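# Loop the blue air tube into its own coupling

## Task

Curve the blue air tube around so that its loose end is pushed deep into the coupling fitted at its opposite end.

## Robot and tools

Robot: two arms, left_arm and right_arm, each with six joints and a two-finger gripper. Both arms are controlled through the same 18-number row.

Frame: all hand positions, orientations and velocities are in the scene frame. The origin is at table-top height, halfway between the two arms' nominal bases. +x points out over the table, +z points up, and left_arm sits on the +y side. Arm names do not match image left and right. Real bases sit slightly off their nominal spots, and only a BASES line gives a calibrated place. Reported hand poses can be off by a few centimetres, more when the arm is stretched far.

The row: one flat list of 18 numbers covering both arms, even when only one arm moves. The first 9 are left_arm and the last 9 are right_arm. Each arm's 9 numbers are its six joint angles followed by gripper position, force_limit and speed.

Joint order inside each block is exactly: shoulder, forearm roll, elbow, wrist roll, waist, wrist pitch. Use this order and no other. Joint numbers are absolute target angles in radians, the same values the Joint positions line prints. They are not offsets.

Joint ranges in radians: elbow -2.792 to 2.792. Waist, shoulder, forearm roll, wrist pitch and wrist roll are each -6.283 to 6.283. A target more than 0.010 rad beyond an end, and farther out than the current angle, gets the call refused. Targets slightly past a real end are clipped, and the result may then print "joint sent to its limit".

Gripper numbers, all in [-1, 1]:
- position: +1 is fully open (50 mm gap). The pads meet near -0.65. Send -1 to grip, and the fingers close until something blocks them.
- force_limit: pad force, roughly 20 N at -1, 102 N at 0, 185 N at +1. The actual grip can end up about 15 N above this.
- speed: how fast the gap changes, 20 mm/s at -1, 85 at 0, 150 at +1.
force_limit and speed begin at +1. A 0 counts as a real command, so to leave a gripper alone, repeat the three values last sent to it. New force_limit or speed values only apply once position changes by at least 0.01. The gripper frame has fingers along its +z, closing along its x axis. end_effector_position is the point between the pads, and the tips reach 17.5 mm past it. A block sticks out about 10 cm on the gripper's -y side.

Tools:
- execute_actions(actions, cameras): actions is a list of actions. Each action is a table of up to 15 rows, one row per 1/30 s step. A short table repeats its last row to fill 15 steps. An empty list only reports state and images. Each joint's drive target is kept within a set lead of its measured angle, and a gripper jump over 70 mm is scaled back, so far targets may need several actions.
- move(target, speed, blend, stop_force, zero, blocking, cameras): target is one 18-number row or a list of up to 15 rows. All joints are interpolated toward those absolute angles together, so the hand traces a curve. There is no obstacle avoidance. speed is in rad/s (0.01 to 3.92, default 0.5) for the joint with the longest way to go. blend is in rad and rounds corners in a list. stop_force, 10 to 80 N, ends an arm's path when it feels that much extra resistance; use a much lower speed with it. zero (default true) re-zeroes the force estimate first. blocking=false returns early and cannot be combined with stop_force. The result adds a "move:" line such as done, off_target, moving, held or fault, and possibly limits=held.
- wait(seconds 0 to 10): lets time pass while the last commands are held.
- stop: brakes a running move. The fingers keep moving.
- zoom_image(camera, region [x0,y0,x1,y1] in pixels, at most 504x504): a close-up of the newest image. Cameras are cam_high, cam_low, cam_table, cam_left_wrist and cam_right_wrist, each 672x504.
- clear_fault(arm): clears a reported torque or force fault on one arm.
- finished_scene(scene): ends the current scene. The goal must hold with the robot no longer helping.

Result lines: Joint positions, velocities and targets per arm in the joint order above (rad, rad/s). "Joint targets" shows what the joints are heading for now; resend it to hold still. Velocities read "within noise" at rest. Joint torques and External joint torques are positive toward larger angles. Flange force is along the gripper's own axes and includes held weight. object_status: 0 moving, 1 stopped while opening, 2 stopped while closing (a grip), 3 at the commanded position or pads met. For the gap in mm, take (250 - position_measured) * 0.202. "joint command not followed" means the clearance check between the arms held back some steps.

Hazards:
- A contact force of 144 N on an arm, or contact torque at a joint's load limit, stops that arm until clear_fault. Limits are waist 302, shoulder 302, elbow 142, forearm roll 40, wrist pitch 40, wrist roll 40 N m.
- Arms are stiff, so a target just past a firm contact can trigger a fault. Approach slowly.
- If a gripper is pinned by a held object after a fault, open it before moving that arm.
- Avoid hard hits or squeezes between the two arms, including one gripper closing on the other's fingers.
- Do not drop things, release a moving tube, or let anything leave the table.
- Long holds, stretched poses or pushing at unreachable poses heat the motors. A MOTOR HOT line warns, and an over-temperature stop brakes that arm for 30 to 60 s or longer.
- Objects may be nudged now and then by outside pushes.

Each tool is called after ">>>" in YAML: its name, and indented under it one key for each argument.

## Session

>>> execute_actions:
  actions: []

Scene clock: 0.00 s.
left_arm: end_effector_position=(+0.1117, +0.2317, +0.2504) position_measured=3 object_status=3 end_effector_quat_wxyz=(+0.005, +0.921, +0.389, -0.035) | right_arm: end_effector_position=(+0.3103, -0.2268, +0.1606) position_measured=3 object_status=3 end_effector_quat_wxyz=(-0.031, +0.824, -0.431, +0.366)
Joint names: [shoulder, forearm roll, elbow, wrist roll, waist, wrist pitch]
Joint positions: left_arm=[-0.271 -0.075 2.226 -0.469 -1.285 1.17] | right_arm=[-0.137 -0.982 2.49 -2.047 1.084 0.952]
Joint velocities: within noise
Joint torques (N m): no reading
External joint torques (N m): no reading
Flange force (N): no reading
Joint targets: left_arm=[-0.271 -0.075 2.226 -0.469 -1.285 1.170] | right_arm=[-0.137 -0.982 2.490 -2.047 1.084 0.952]
Tool commands: left_gripper/position=+1.0 left_gripper/force_limit=+1.0 left_gripper/speed=+1.0 right_gripper/position=+1.0 right_gripper/force_limit=+1.0 right_gripper/speed=+1.0

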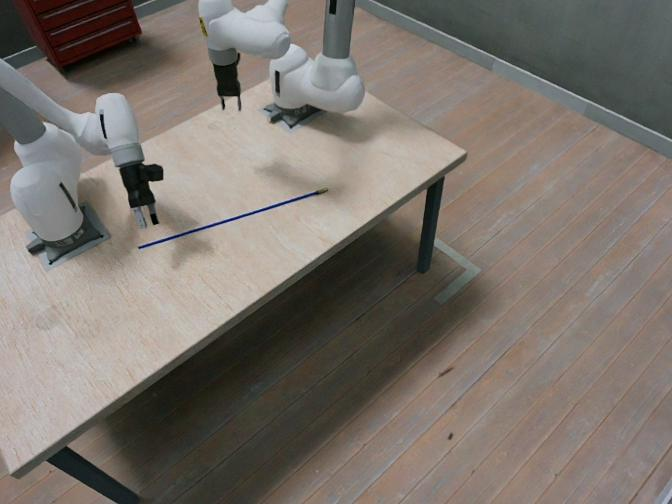

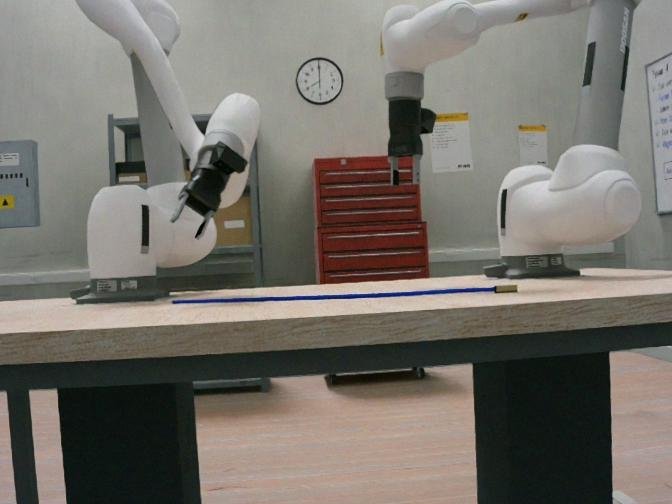

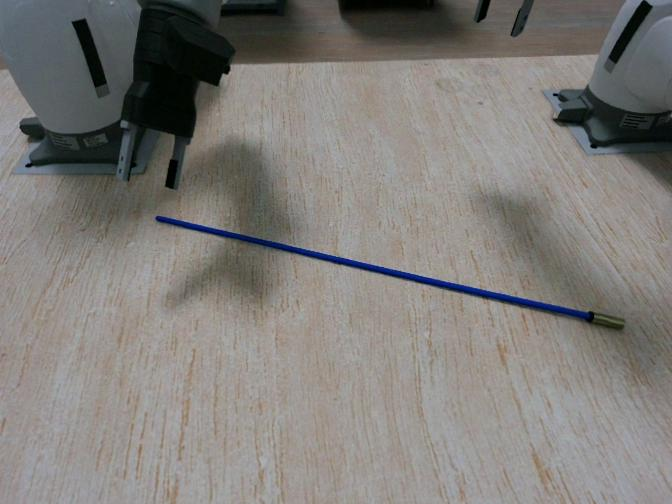

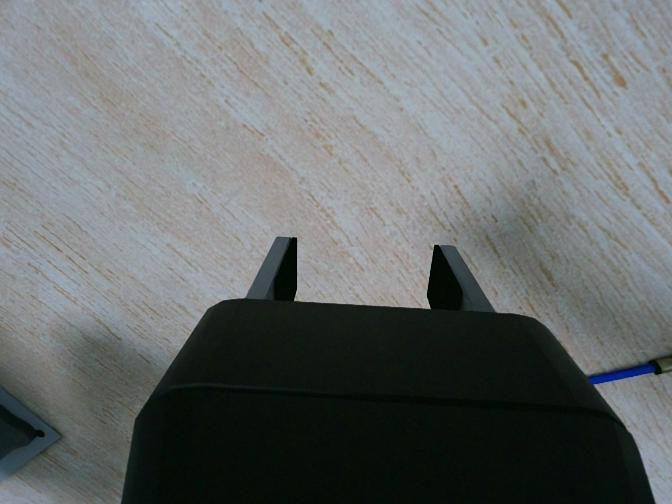

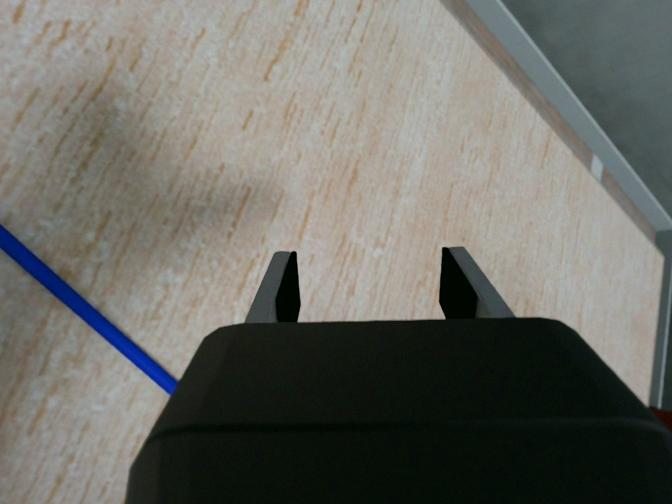

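>>> move:
  target: [0.0783,0,2.1923,-1.7864,-0.5219,0.8710,1,1,1,-0.1854,0,2.4358,-0.6938,0.6352,0.8912,1,1,1]
  speed: 0.7

Scene clock: 41.13 s.
left_arm: end_effector_position=(+0.4251, +0.3679, +0.1201) position_measured=3 object_status=3 end_effector_quat_wxyz=(+0.000, +0.145, +0.989, +0.000) | right_arm: end_effector_position=(+0.2459, -0.2293, +0.1201) position_measured=3 object_status=3 end_effector_quat_wxyz=(+0.000, +0.144, +0.990, +0.000)
Joint names: [shoulder, forearm roll, elbow, wrist roll, waist, wrist pitch]
Joint positions: left_arm=[0.078 0 2.192 -1.786 -0.522 0.871] | right_arm=[-0.185 0 2.436 -0.694 0.635 0.891]
Joint velocities: within noise
Joint torques (N m): left_arm=[-43.61 3.54 -32.15 0.64 -1.09 0.35] | right_arm=[-15.7 3.48 -34.99 0.19 1.78 -0.02]
External joint torques (N m): left_arm=[2.13 -0.29 -1.06 -0.64 1.14 -0.38] | right_arm=[0.89 -0.09 0.64 -0.19 -1.67 0.07]
Flange force (N): left_arm=[-5.2 0.3 2.6] | right_arm=[-4.9 -3.0 1.9]
Joint targets: left_arm=[0.078 0.000 2.192 -1.786 -0.522 0.871] | right_arm=[-0.185 0.000 2.436 -0.694 0.635 0.891]
move: done

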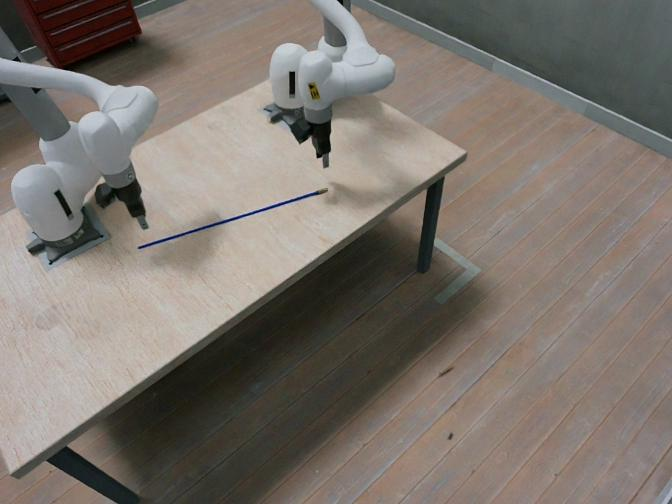

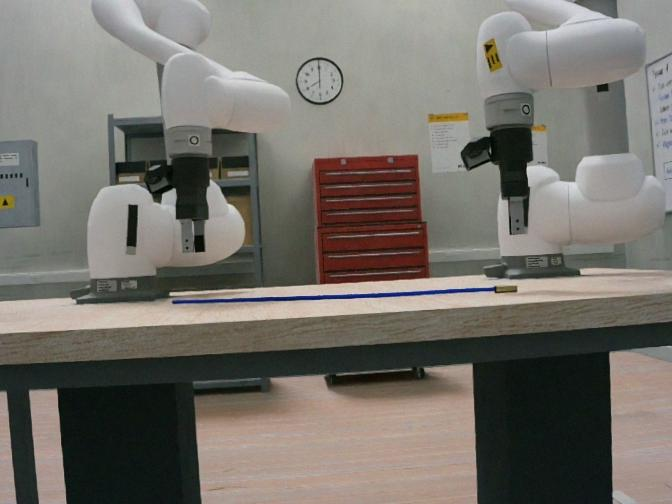

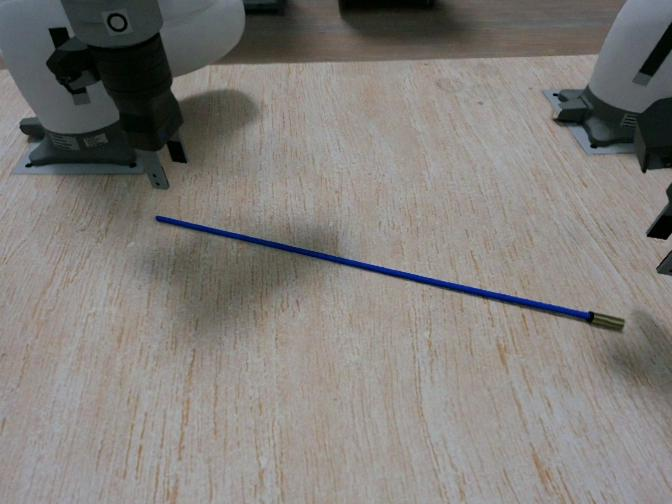

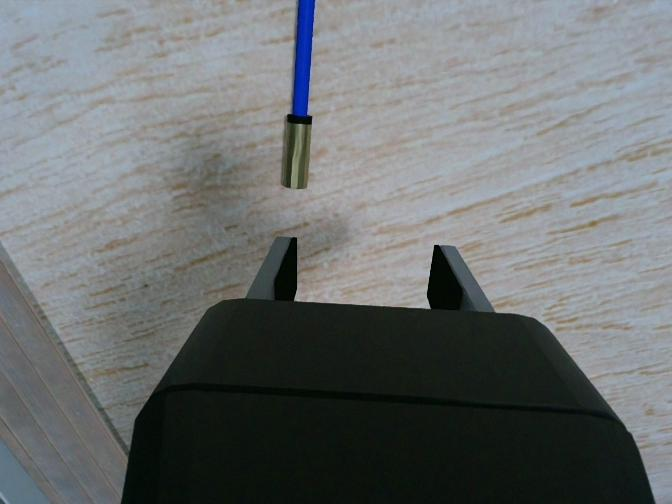

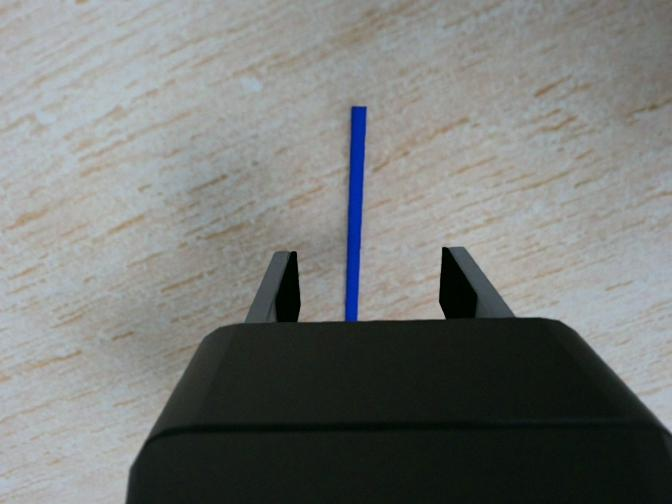

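>>> move:
  target: [0.2175,0,2.1697,-1.7814,-0.5719,0.7544,1,1,1,-0.0901,0,2.5097,-0.6620,0.6120,0.7220,1,1,1]
  speed: 0.2
  cameras: ["cam_left_wrist","cam_right_wrist","cam_low"]

Scene clock: 64.03 s.
left_arm: end_effector_position=(+0.4489, +0.3251, +0.0601) position_measured=3 object_status=3 end_effector_quat_wxyz=(+0.000, +0.172, +0.985, +0.000) | right_arm: end_effector_position=(+0.2448, -0.2387, +0.0600) position_measured=3 object_status=3 end_effector_quat_wxyz=(+0.000, +0.172, +0.985, +0.000)
Joint names: [shoulder, forearm roll, elbow, wrist roll, waist, wrist pitch]
Joint positions: left_arm=[0.217 0 2.17 -1.781 -0.572 0.754] | right_arm=[-0.09 0 2.51 -0.662 0.612 0.722]
Joint velocities: within noise
Joint torques (N m): left_arm=[-55.23 3.18 -28.95 0.52 0.32 0.41] | right_arm=[-22.61 2.96 -30.06 -0.09 1.77 -0.08]
External joint torques (N m): left_arm=[2.76 -0.27 -0.84 -0.52 -0.26 -0.44] | right_arm=[2.95 -0.07 0.81 0.09 -1.74 0.13]
Flange force (N): left_arm=[-4.6 -2.2 4.3] | right_arm=[-6.3 0.2 6.4]
Joint targets: left_arm=[0.217 0.000 2.170 -1.781 -0.572 0.754] | right_arm=[-0.090 0.000 2.510 -0.662 0.612 0.722]
move: done
Images, in order (width x height): cam_low 672x504, cam_left_wrist 672x504, cam_right_wrist 672x504.

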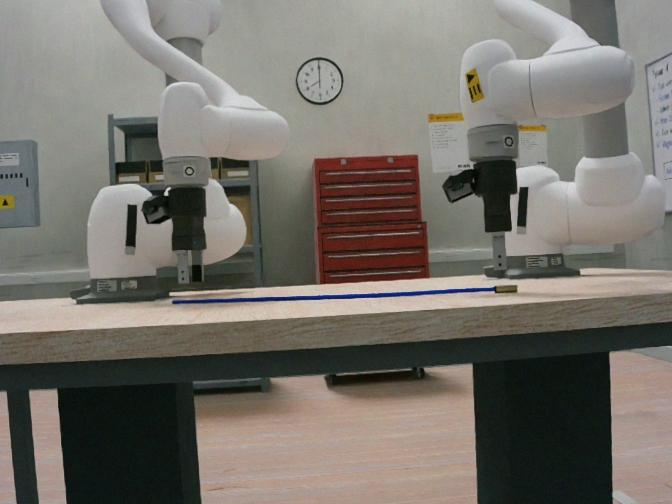

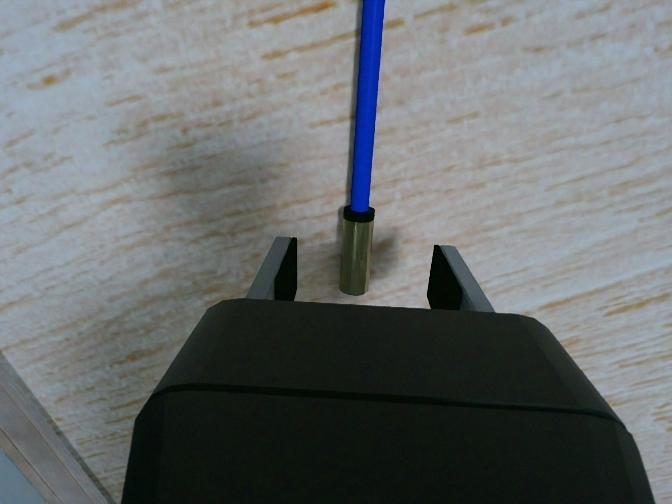

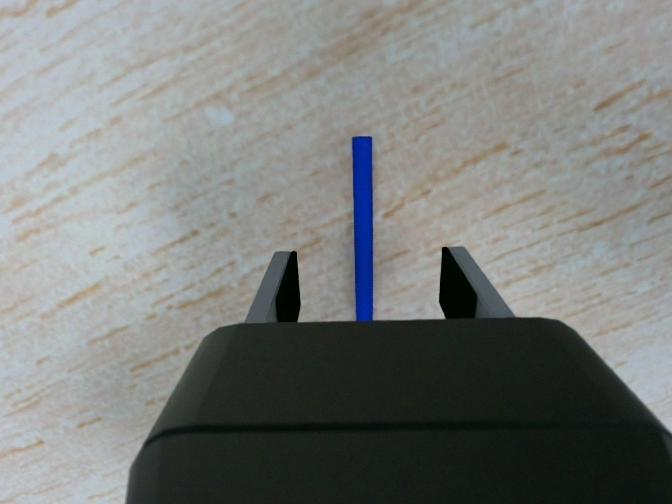

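>>> move:
  target:
    - [0.2634,0,2.1869,-1.7691,-0.5616,0.6913,1,1,1,-0.0224,0,2.5342,-0.6592,0.6128,0.6298,1,1,1]
    - [0.2796,0,2.1929,-1.7691,-0.5616,0.6691,1,1,1,0.0022,0,2.5429,-0.6592,0.6128,0.5965,1,1,1]
  speed: [0.1,0.03]
  stop_force: 14

>>> zoom_image:
  camera: "cam_low"
  region: [440, 200, 560, 320]

>>> zoom_image:
  camera: "cam_low"
  region: [130, 210, 250, 330]

Scene clock: 83.70 s.
left_arm: end_effector_position=(+0.4525, +0.3292, +0.0194) position_measured=3 object_status=3 end_effector_quat_wxyz=(+0.000, +0.173, +0.985, +0.000) | right_arm: end_effector_position=(+0.2461, -0.2376, +0.0195) position_measured=3 object_status=3 end_effector_quat_wxyz=(+0.000, +0.173, +0.985, +0.000)
Joint names: [shoulder, forearm roll, elbow, wrist roll, waist, wrist pitch]
Joint positions: left_arm=[0.28 0 2.193 -1.769 -0.562 0.669] | right_arm=[0.002 0 2.543 -0.659 0.613 0.596]
Joint velocities: within noise
Joint torques (N m): left_arm=[-58.95 2.94 -25.93 0.52 0.35 0.2] | right_arm=[-25.56 2.61 -25.15 -0.07 1.14 -0.16]
External joint torques (N m): left_arm=[3.44 -0.33 -0.76 -0.51 -0.38 -0.22] | right_arm=[0.44 -0.15 0.24 0.07 -1.13 0.2]
Flange force (N): left_arm=[-5.1 -2.4 5.4] | right_arm=[-2.8 -1.8 0.6]
Joint targets: left_arm=[0.280 0.000 2.193 -1.769 -0.562 0.669] | right_arm=[0.002 0.000 2.543 -0.659 0.613 0.597]
move: done

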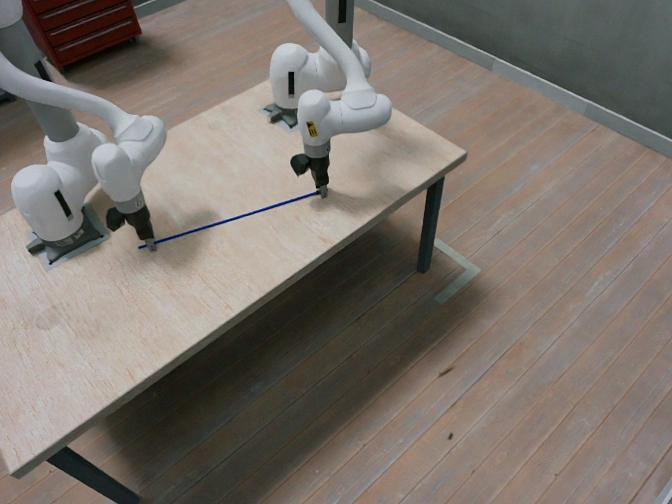

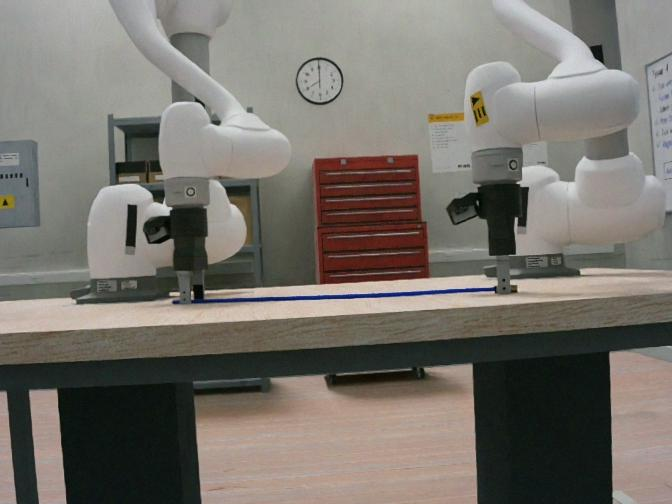

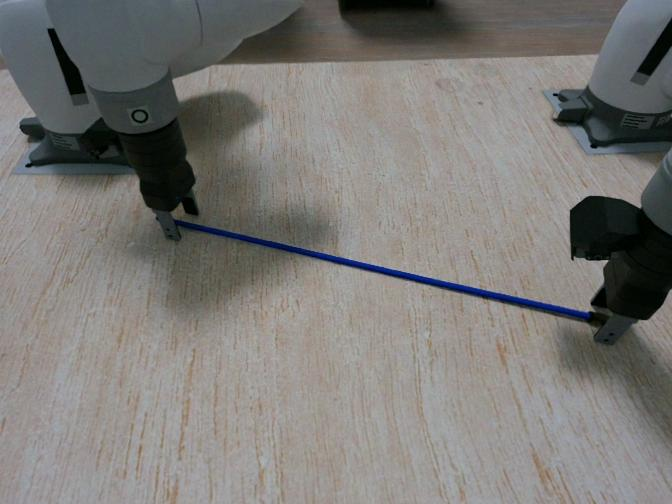

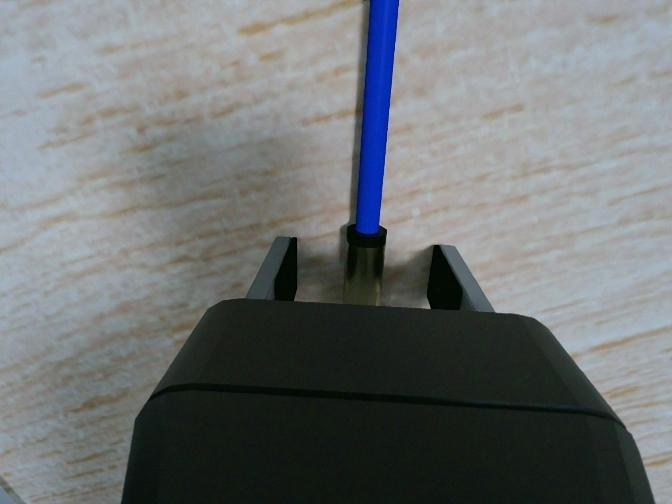

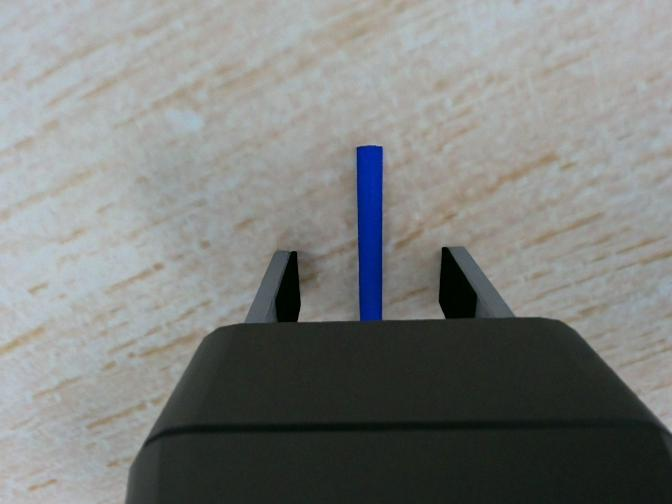

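Scaled by 4.200 from the camera's 672x504 image, which has a finer 960x720 frame.

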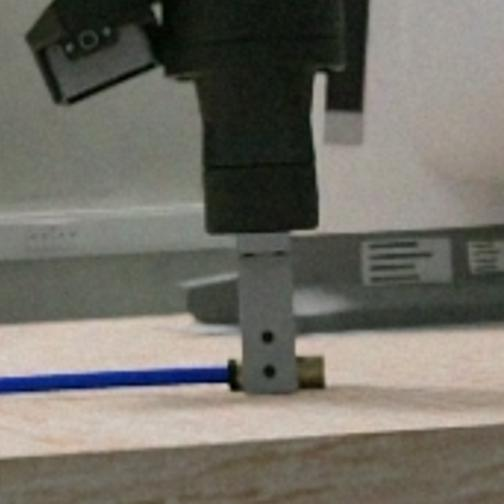

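Scaled by 4.200 from the camera's 672x504 image, which has a finer 960x720 frame.

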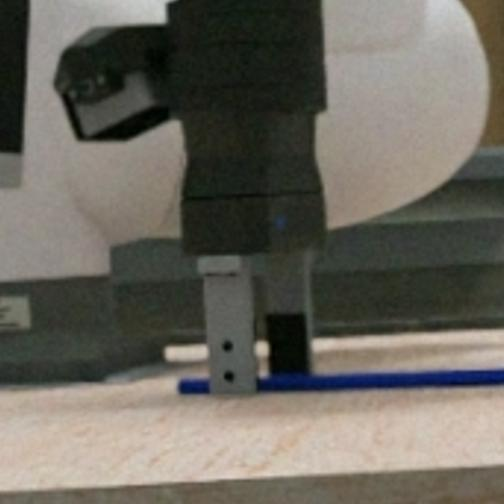

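>>> move:
  target: [0.2796,0,2.1929,-1.7691,-0.5616,0.6691,-1,-0.4,-0.8,0.0022,0,2.5429,-0.6592,0.6128,0.5965,-1,-0.6,-0.8]
  cameras: ["cam_left_wrist","cam_right_wrist"]

>>> move:
  target:
    - [0.1663,0,2.1364,-1.7748,-0.5673,0.8389,-1,-0.4,-0.8,-0.1580,0,2.4621,-0.6537,0.6183,0.8375,-1,-0.6,-0.8]
    - [0.0305,0,2.1536,-1.4543,-0.6234,0.9575,-1,-0.4,-0.8,-0.1894,0,2.3502,-1.3978,0.5448,0.9808,-1,-0.6,-0.8]
    - [-0.0554,0,2.1529,-1.2798,-0.7725,1.0441,-1,-0.4,-0.8,-0.1261,0,2.2156,-2.1294,0.5368,1.0521,-1,-0.6,-0.8]
  speed: [0.15,0.3,0.3]
  blend: 0.04

Scene clock: 106.43 s.
left_arm: end_effector_position=(+0.4525, +0.3292, +0.0194) position_measured=186 object_status=2 end_effector_quat_wxyz=(+0.000, +0.173, +0.985, +0.000) | right_arm: end_effector_position=(+0.2461, -0.2376, +0.0195) position_measured=216 object_status=2 end_effector_quat_wxyz=(+0.000, +0.173, +0.985, +0.000)
Joint names: [shoulder, forearm roll, elbow, wrist roll, waist, wrist pitch]
Joint positions: left_arm=[0.28 0 2.193 -1.769 -0.562 0.669] | right_arm=[0.002 0 2.543 -0.659 0.613 0.596]
Joint velocities: within noise
Joint torques (N m): left_arm=[-58.72 2.97 -25.93 0.52 0.32 0.23] | right_arm=[-26.59 2.68 -25.29 -0.05 1.18 -0.1]
External joint torques (N m): left_arm=[3.04 -0.36 -0.78 -0.52 -0.31 -0.25] | right_arm=[1.77 -0.23 0.46 0.05 -1.24 0.14]
Flange force (N): left_arm=[-4.7 -2.2 4.8] | right_arm=[-4.1 -0.5 4.1]
Joint targets: left_arm=[0.280 0.000 2.193 -1.769 -0.562 0.669] | right_arm=[0.002 0.000 2.543 -0.659 0.613 0.597]
move: done
Images, in order (width x height): cam_left_wrist 672x504, cam_right_wrist 672x504.

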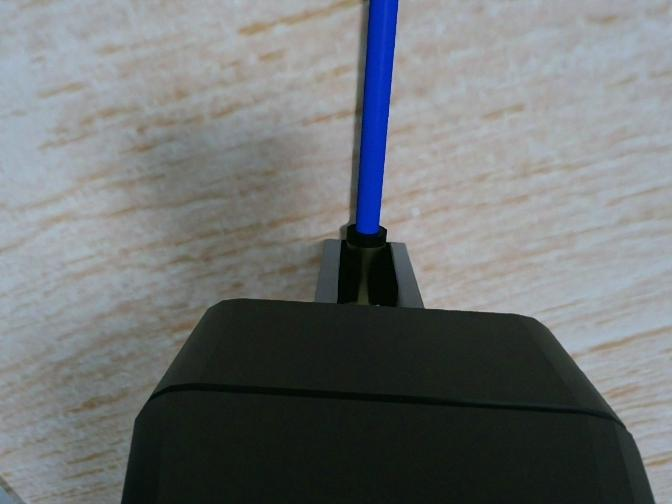

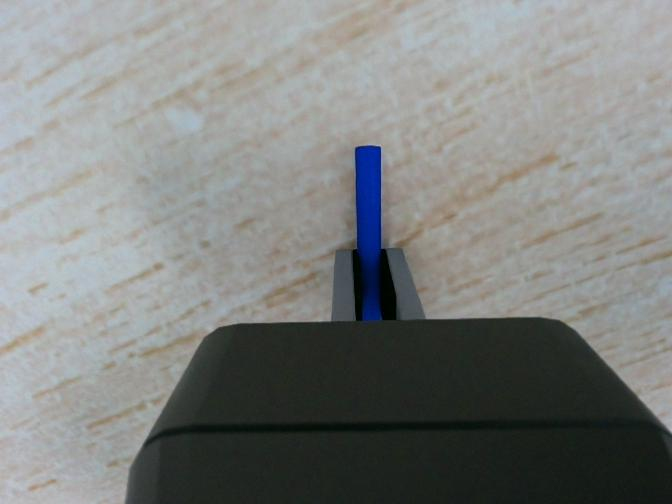

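Scene clock: 113.40 s.
left_arm: end_effector_position=(+0.3420, +0.2855, +0.2000) position_measured=186 object_status=2 end_effector_quat_wxyz=(+0.000, +0.500, +0.866, +0.000) | right_arm: end_effector_position=(+0.3418, -0.2137, +0.1999) position_measured=216 object_status=2 end_effector_quat_wxyz=(+0.000, -0.500, +0.866, +0.000)
Joint names: [shoulder, forearm roll, elbow, wrist roll, waist, wrist pitch]
Joint positions: left_arm=[-0.055 0 2.153 -1.28 -0.772 1.044] | right_arm=[-0.126 0 2.216 -2.129 0.537 1.052]
Joint velocities: within noise
Joint torques (N m): left_arm=[-33.71 4.01 -36.54 0.57 0.15 0.3] | right_arm=[-26.86 3.94 -39.4 -0.05 1.31 -0.23]
External joint torques (N m): left_arm=[2.17 -0.36 -0.68 -0.57 -0.11 -0.28] | right_arm=[1.79 -0.17 0.99 0.05 -1.31 0.19]
Flange force (N): left_arm=[-4.8 0.3 1.9] | right_arm=[0.2 -3.4 2.6]
Joint targets: left_arm=[-0.055 0.000 2.153 -1.280 -0.773 1.044] | right_arm=[-0.126 0.000 2.216 -2.129 0.537 1.052]
move: done

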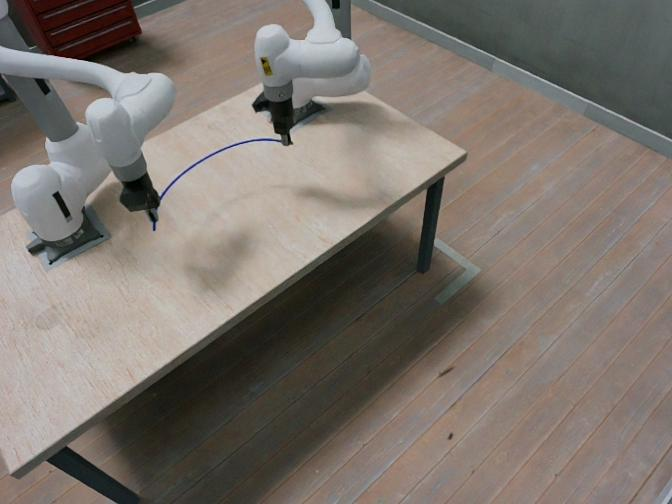

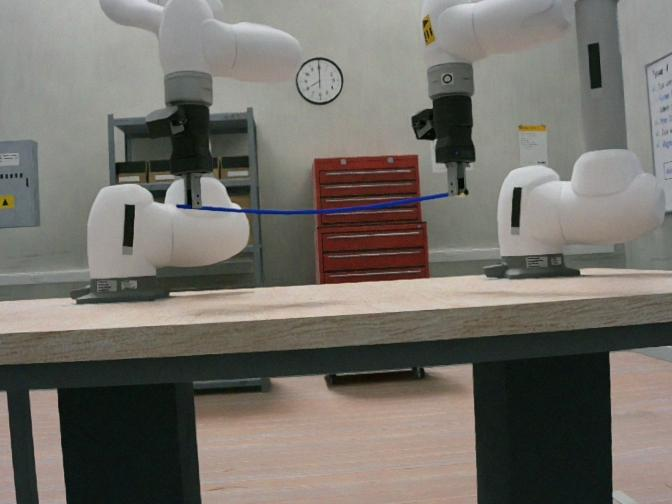

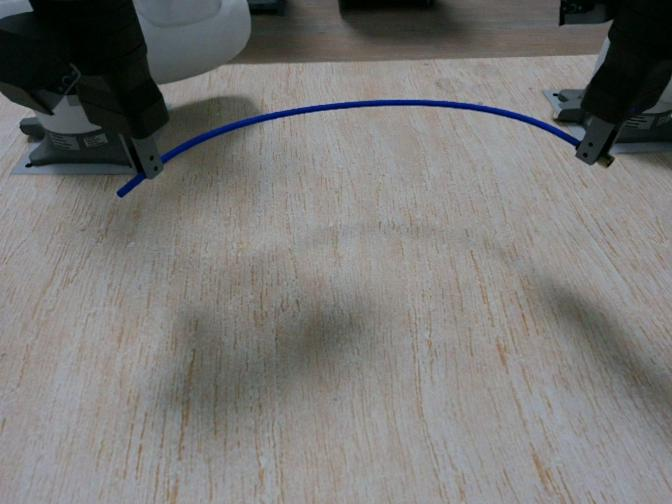

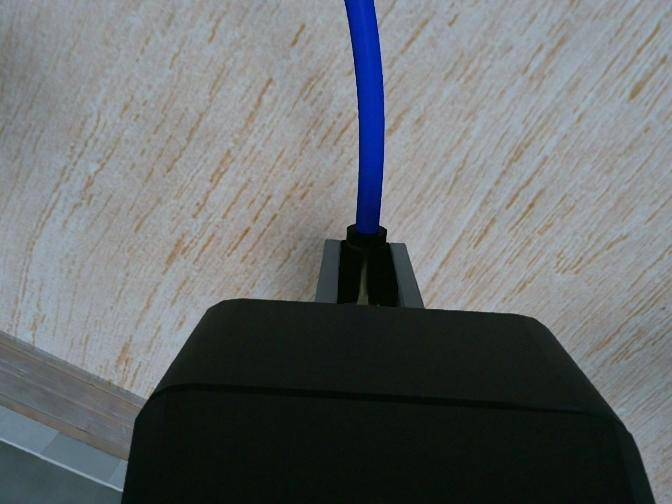

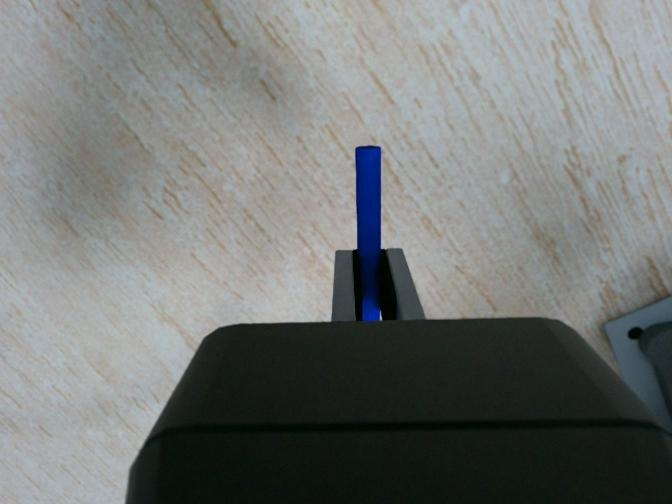

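Now the identical known path: W3, W4, W4b, W5, W6, then near-insertion.

>>> move:
  target:
    - [-0.0209,0,2.1203,-1.0785,-0.9248,1.0422,-1,-0.4,-0.8,-0.0313,0,2.1304,-2.7501,0.6097,1.0425,-1,-0.6,-0.8]
    - [0.0756,0,2.0203,-0.5165,-0.9464,1.0457,-1,-0.4,-0.8,0.1033,0.6336,2.1069,-3.7365,0.4045,1.1996,-1,-0.6,-0.8]
    - [0.1157,0,1.9753,-0.2231,-0.9548,1.0506,-1,-0.4,-0.8,0.3043,0.7893,2.0210,-4.0293,0.3738,1.4793,-1,-0.6,-0.8]
  speed: 0.35
  blend: 0.05
  cameras: ["cam_high"]

>>> move:
  target:
    - [0.1430,0,1.9434,0.0599,-0.9636,1.0552,-1,-0.4,-0.8,0.5046,0.8145,1.9013,-4.1737,0.4134,1.7645,-1,-0.6,-0.8]
    - [0.1617,0,1.9211,0.6174,-0.9689,1.0588,-1,-0.4,-0.8,0.6447,0.5728,1.6799,-4.2912,0.5802,2.0152,-1,-0.6,-0.8]
    - [0.1617,0,1.9211,0.6174,-0.9689,1.0588,-1,-0.4,-0.8,0.6754,0.6280,1.6160,-4.2376,0.6281,2.0229,-1,-0.6,-0.8]
  speed: [0.25,0.25,0.05]

>>> zoom_image:
  camera: "cam_right_wrist"
  region: [300, 40, 440, 250]

>>> zoom_image:
  camera: "cam_table"
  region: [360, 130, 480, 220]

Scene clock: 129.43 s.
left_arm: end_effector_position=(+0.3485, +0.1398, +0.2000) position_measured=186 object_status=2 end_effector_quat_wxyz=(+0.000, +0.910, +0.415, +0.000) | right_arm: end_effector_position=(+0.3694, -0.0570, +0.1945) position_measured=216 object_status=2 end_effector_quat_wxyz=(-0.162, +0.831, -0.310, -0.432)
Joint names: [shoulder, forearm roll, elbow, wrist roll, waist, wrist pitch]
Joint positions: left_arm=[0.116 0 1.975 -0.223 -0.955 1.051] | right_arm=[0.304 0.789 2.021 -4.029 0.374 1.479]
Joint velocities: within noise
Joint torques (N m): left_arm=[-52.62 4.1 -36.47 0.57 0.14 0.41] | right_arm=[-65.25 3.91 -33.52 -0.14 1.19 2.3]
External joint torques (N m): left_arm=[3 -0.37 -1 -0.57 -0.09 -0.35] | right_arm=[-0.36 -0.02 0.3 0.08 -1.18 -0.37]
Flange force (N): left_arm=[-2.2 5.9 2.2] | right_arm=[0.6 1.9 -0.6]
Joint targets: left_arm=[0.116 0.000 1.975 -0.223 -0.955 1.051] | right_arm=[0.304 0.789 2.021 -4.029 0.374 1.479]
move: done
Images, in order (width x height): cam_high 672x504.

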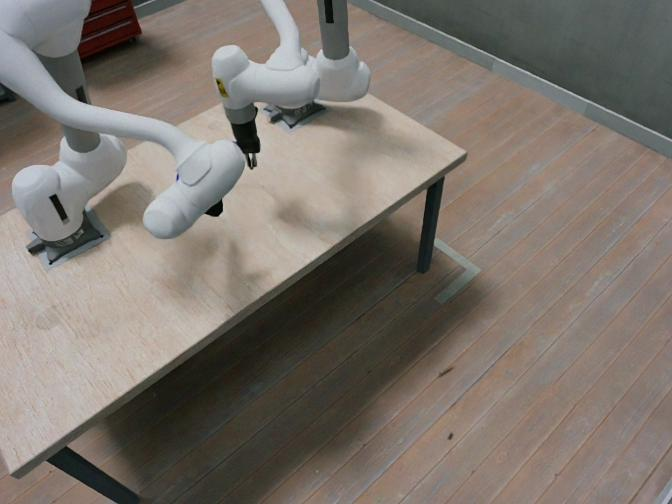

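Scene clock: 134.47 s.
left_arm: end_effector_position=(+0.3601, +0.1099, +0.2000) position_measured=186 object_status=2 end_effector_quat_wxyz=(+0.000, +1.000, +0.000, +0.000) | right_arm: end_effector_position=(+0.3742, +0.0356, +0.1924) position_measured=216 object_status=2 end_effector_quat_wxyz=(+0.000, +0.793, +0.000, -0.609)
Joint names: [shoulder, forearm roll, elbow, wrist roll, waist, wrist pitch]
Joint positions: left_arm=[0.162 0 1.921 0.617 -0.969 1.059] | right_arm=[0.675 0.628 1.616 -4.238 0.628 2.023]
Joint velocities: within noise
Joint torques (N m): left_arm=[-57.83 4.27 -36.55 0.51 0.51 0.45] | right_arm=[-101.3 3.46 -33.29 0.4 2.86 2.6]
External joint torques (N m): left_arm=[3.36 -0.47 -1.14 -0.51 -0.45 -0.41] | right_arm=[1.99 0.49 0.91 -0.47 -3.02 0.04]
Flange force (N): left_arm=[3.0 6.4 2.4] | right_arm=[3.1 2.9 -1.3]
Joint targets: left_arm=[0.162 0.000 1.921 0.617 -0.969 1.059] | right_arm=[0.675 0.628 1.616 -4.238 0.628 2.023]
move: done

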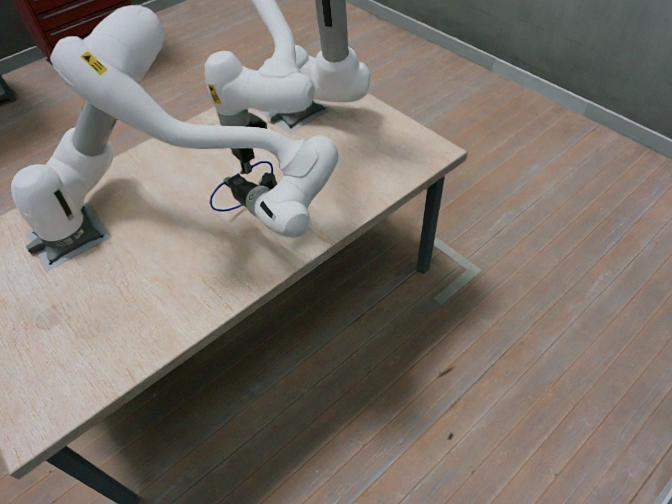

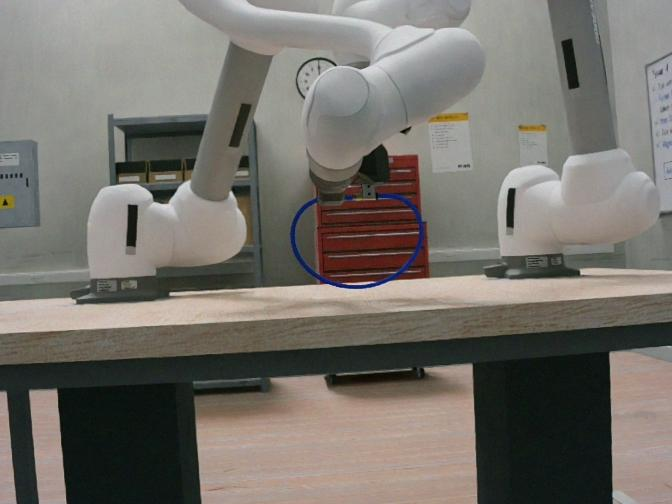

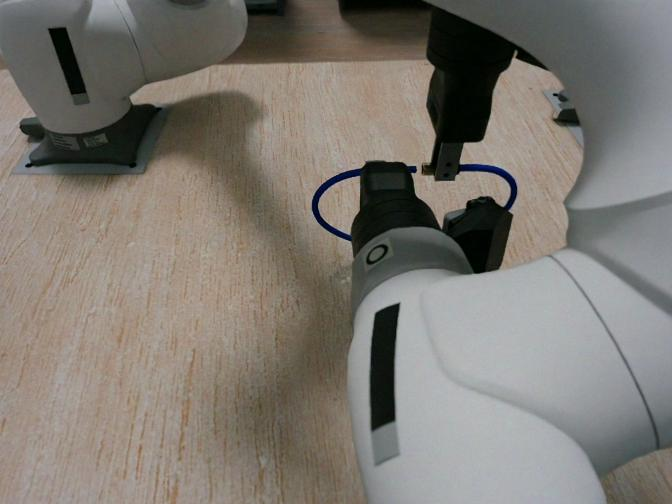

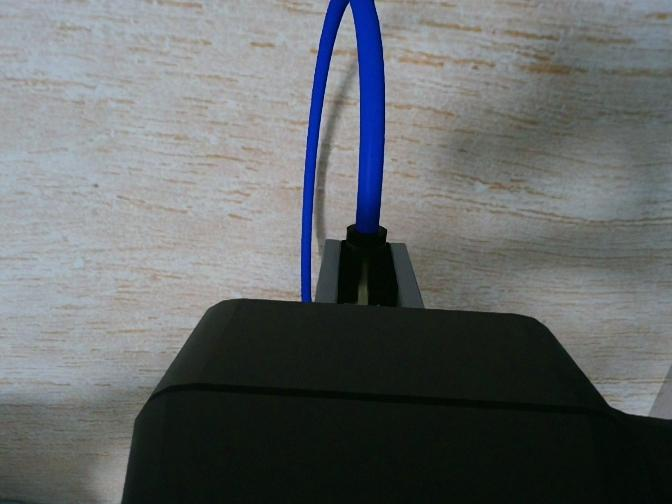

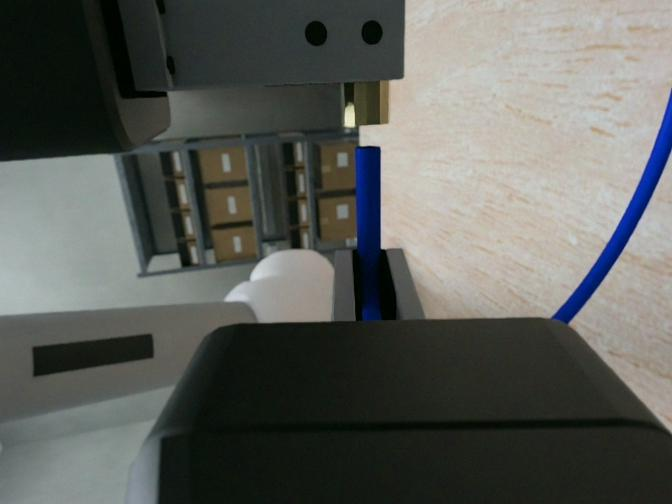

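Scaled by 2.400 from the camera's 672x504 image, which has a finer 960x720 frame.

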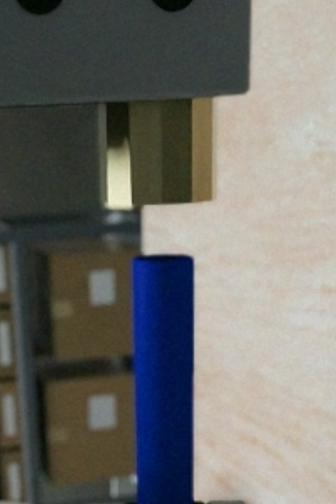

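Scaled by 4.200 from the camera's 672x504 image, which has a finer 960x720 frame.

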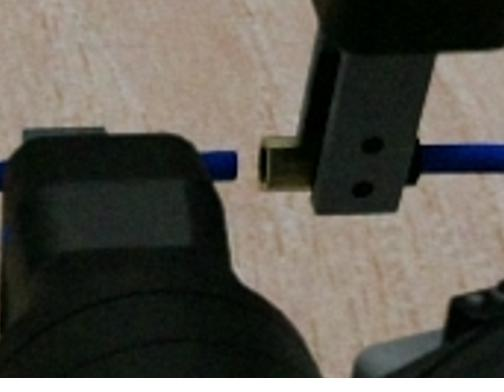

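>>> move:
  target: [0.1617,0,1.9211,0.6174,-0.9689,1.0588,-1,-0.4,-0.8,0.68196,0.63882,1.60263,-4.22684,0.63719,2.02412,-1,-0.6,-0.8]
  speed: 0.01
  stop_force: 15
  cameras: ["cam_right_wrist"]

>>> zoom_image:
  camera: "cam_right_wrist"
  region: [300, 40, 440, 250]

Scene clock: 143.97 s.
left_arm: end_effector_position=(+0.3601, +0.1099, +0.2000) position_measured=186 object_status=2 end_effector_quat_wxyz=(+0.000, +1.000, +0.000, +0.000) | right_arm: end_effector_position=(+0.3746, +0.0448, +0.1927) position_measured=216 object_status=2 end_effector_quat_wxyz=(+0.000, +0.793, +0.000, -0.609)
Joint names: [shoulder, forearm roll, elbow, wrist roll, waist, wrist pitch]
Joint positions: left_arm=[0.162 0 1.921 0.617 -0.969 1.059] | right_arm=[0.682 0.639 1.603 -4.227 0.637 2.024]
Joint velocities: within noise
Joint torques (N m): left_arm=[-57.96 4.27 -36.72 0.51 0.61 0.41] | right_arm=[-103.13 4.03 -33.41 0.03 1.55 2.61]
External joint torques (N m): left_arm=[3.43 -0.48 -0.9 -0.51 -0.56 -0.36] | right_arm=[2.62 -0.04 0.68 -0.11 -1.8 0.03]
Flange force (N): left_arm=[2.7 6.2 2.6] | right_arm=[3.6 1.1 -1.7]
Joint targets: left_arm=[0.162 0.000 1.921 0.617 -0.969 1.059] | right_arm=[0.682 0.639 1.603 -4.227 0.637 2.024]
move: done
Images, in order (width x height): cam_right_wrist 672x504.

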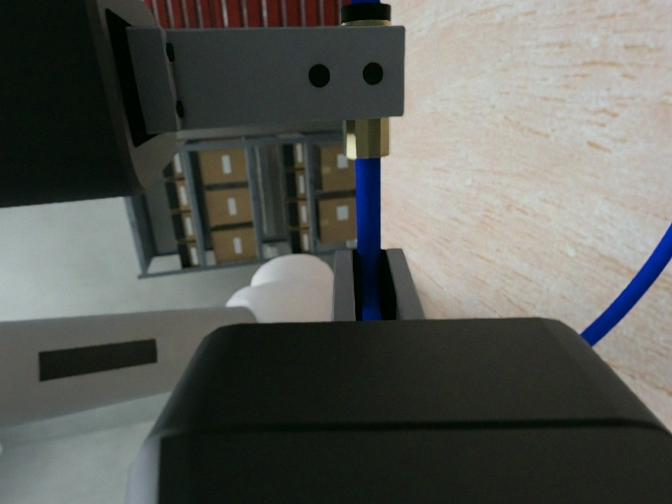

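Scaled by 2.400 from the camera's 672x504 image, which has a finer 960x720 frame.

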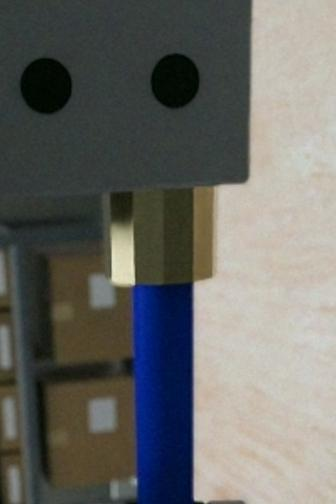

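>>> move:
  target: [0.1617,0,1.9211,0.6174,-0.9689,1.0588,-1,-0.4,-0.8,0.69649,0.66198,1.57432,-4.20393,0.65744,2.02576,-1,-0.6,-0.8]
  speed: 0.01
  stop_force: 38
  cameras: ["cam_right_wrist"]

>>> zoom_image:
  camera: "cam_right_wrist"
  region: [300, 60, 440, 270]

Scene clock: 153.53 s.
left_arm: end_effector_position=(+0.3600, +0.1100, +0.2000) position_measured=186 object_status=2 end_effector_quat_wxyz=(+0.000, +1.000, +0.000, +0.000) | right_arm: end_effector_position=(+0.3746, +0.0617, +0.1928) position_measured=216 object_status=2 end_effector_quat_wxyz=(+0.000, +0.793, +0.000, -0.609)
Joint names: [shoulder, forearm roll, elbow, wrist roll, waist, wrist pitch]
Joint positions: left_arm=[0.162 0 1.921 0.617 -0.969 1.059] | right_arm=[0.694 0.658 1.579 -4.207 0.654 2.026]
Joint velocities: within noise
Joint torques (N m): left_arm=[-56.33 -2.48 -57.57 0.53 -15.64 -10.61] | right_arm=[-103.91 14.74 -45.5 0 17.57 -4.14]
External joint torques (N m): left_arm=[1.79 6.26 20.12 -0.53 15.72 10.67] | right_arm=[1.85 -10.72 12.34 -0.07 -17.57 6.75]
Flange force (N): left_arm=[2.1 -38.7 2.3] | right_arm=[3.5 45.7 -0.7]
Joint targets: left_arm=[0.162 0.000 1.921 0.617 -0.969 1.059] | right_arm=[0.694 0.658 1.579 -4.207 0.654 2.026]
move: contact (right_arm)
Images, in order (width x height): cam_right_wrist 672x504.

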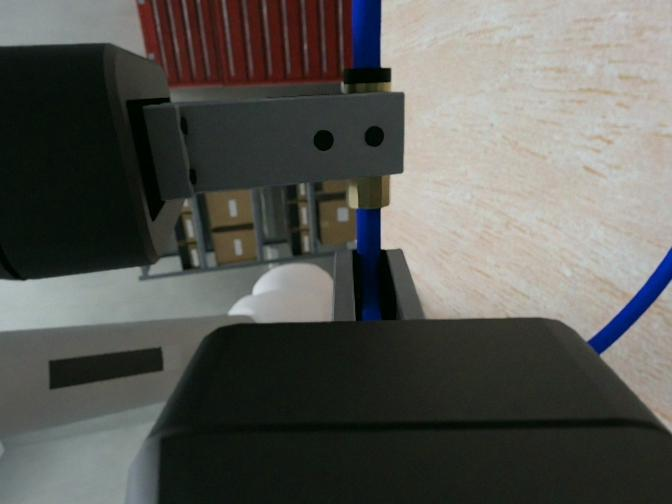

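Scaled by 2.400 from the camera's 672x504 image, which has a finer 960x720 frame.

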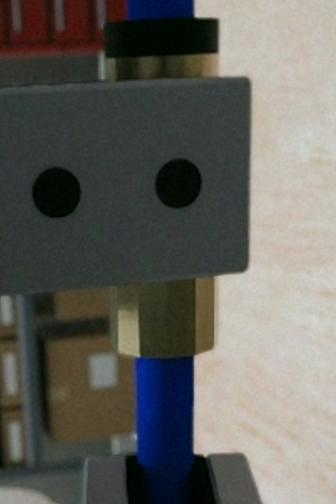

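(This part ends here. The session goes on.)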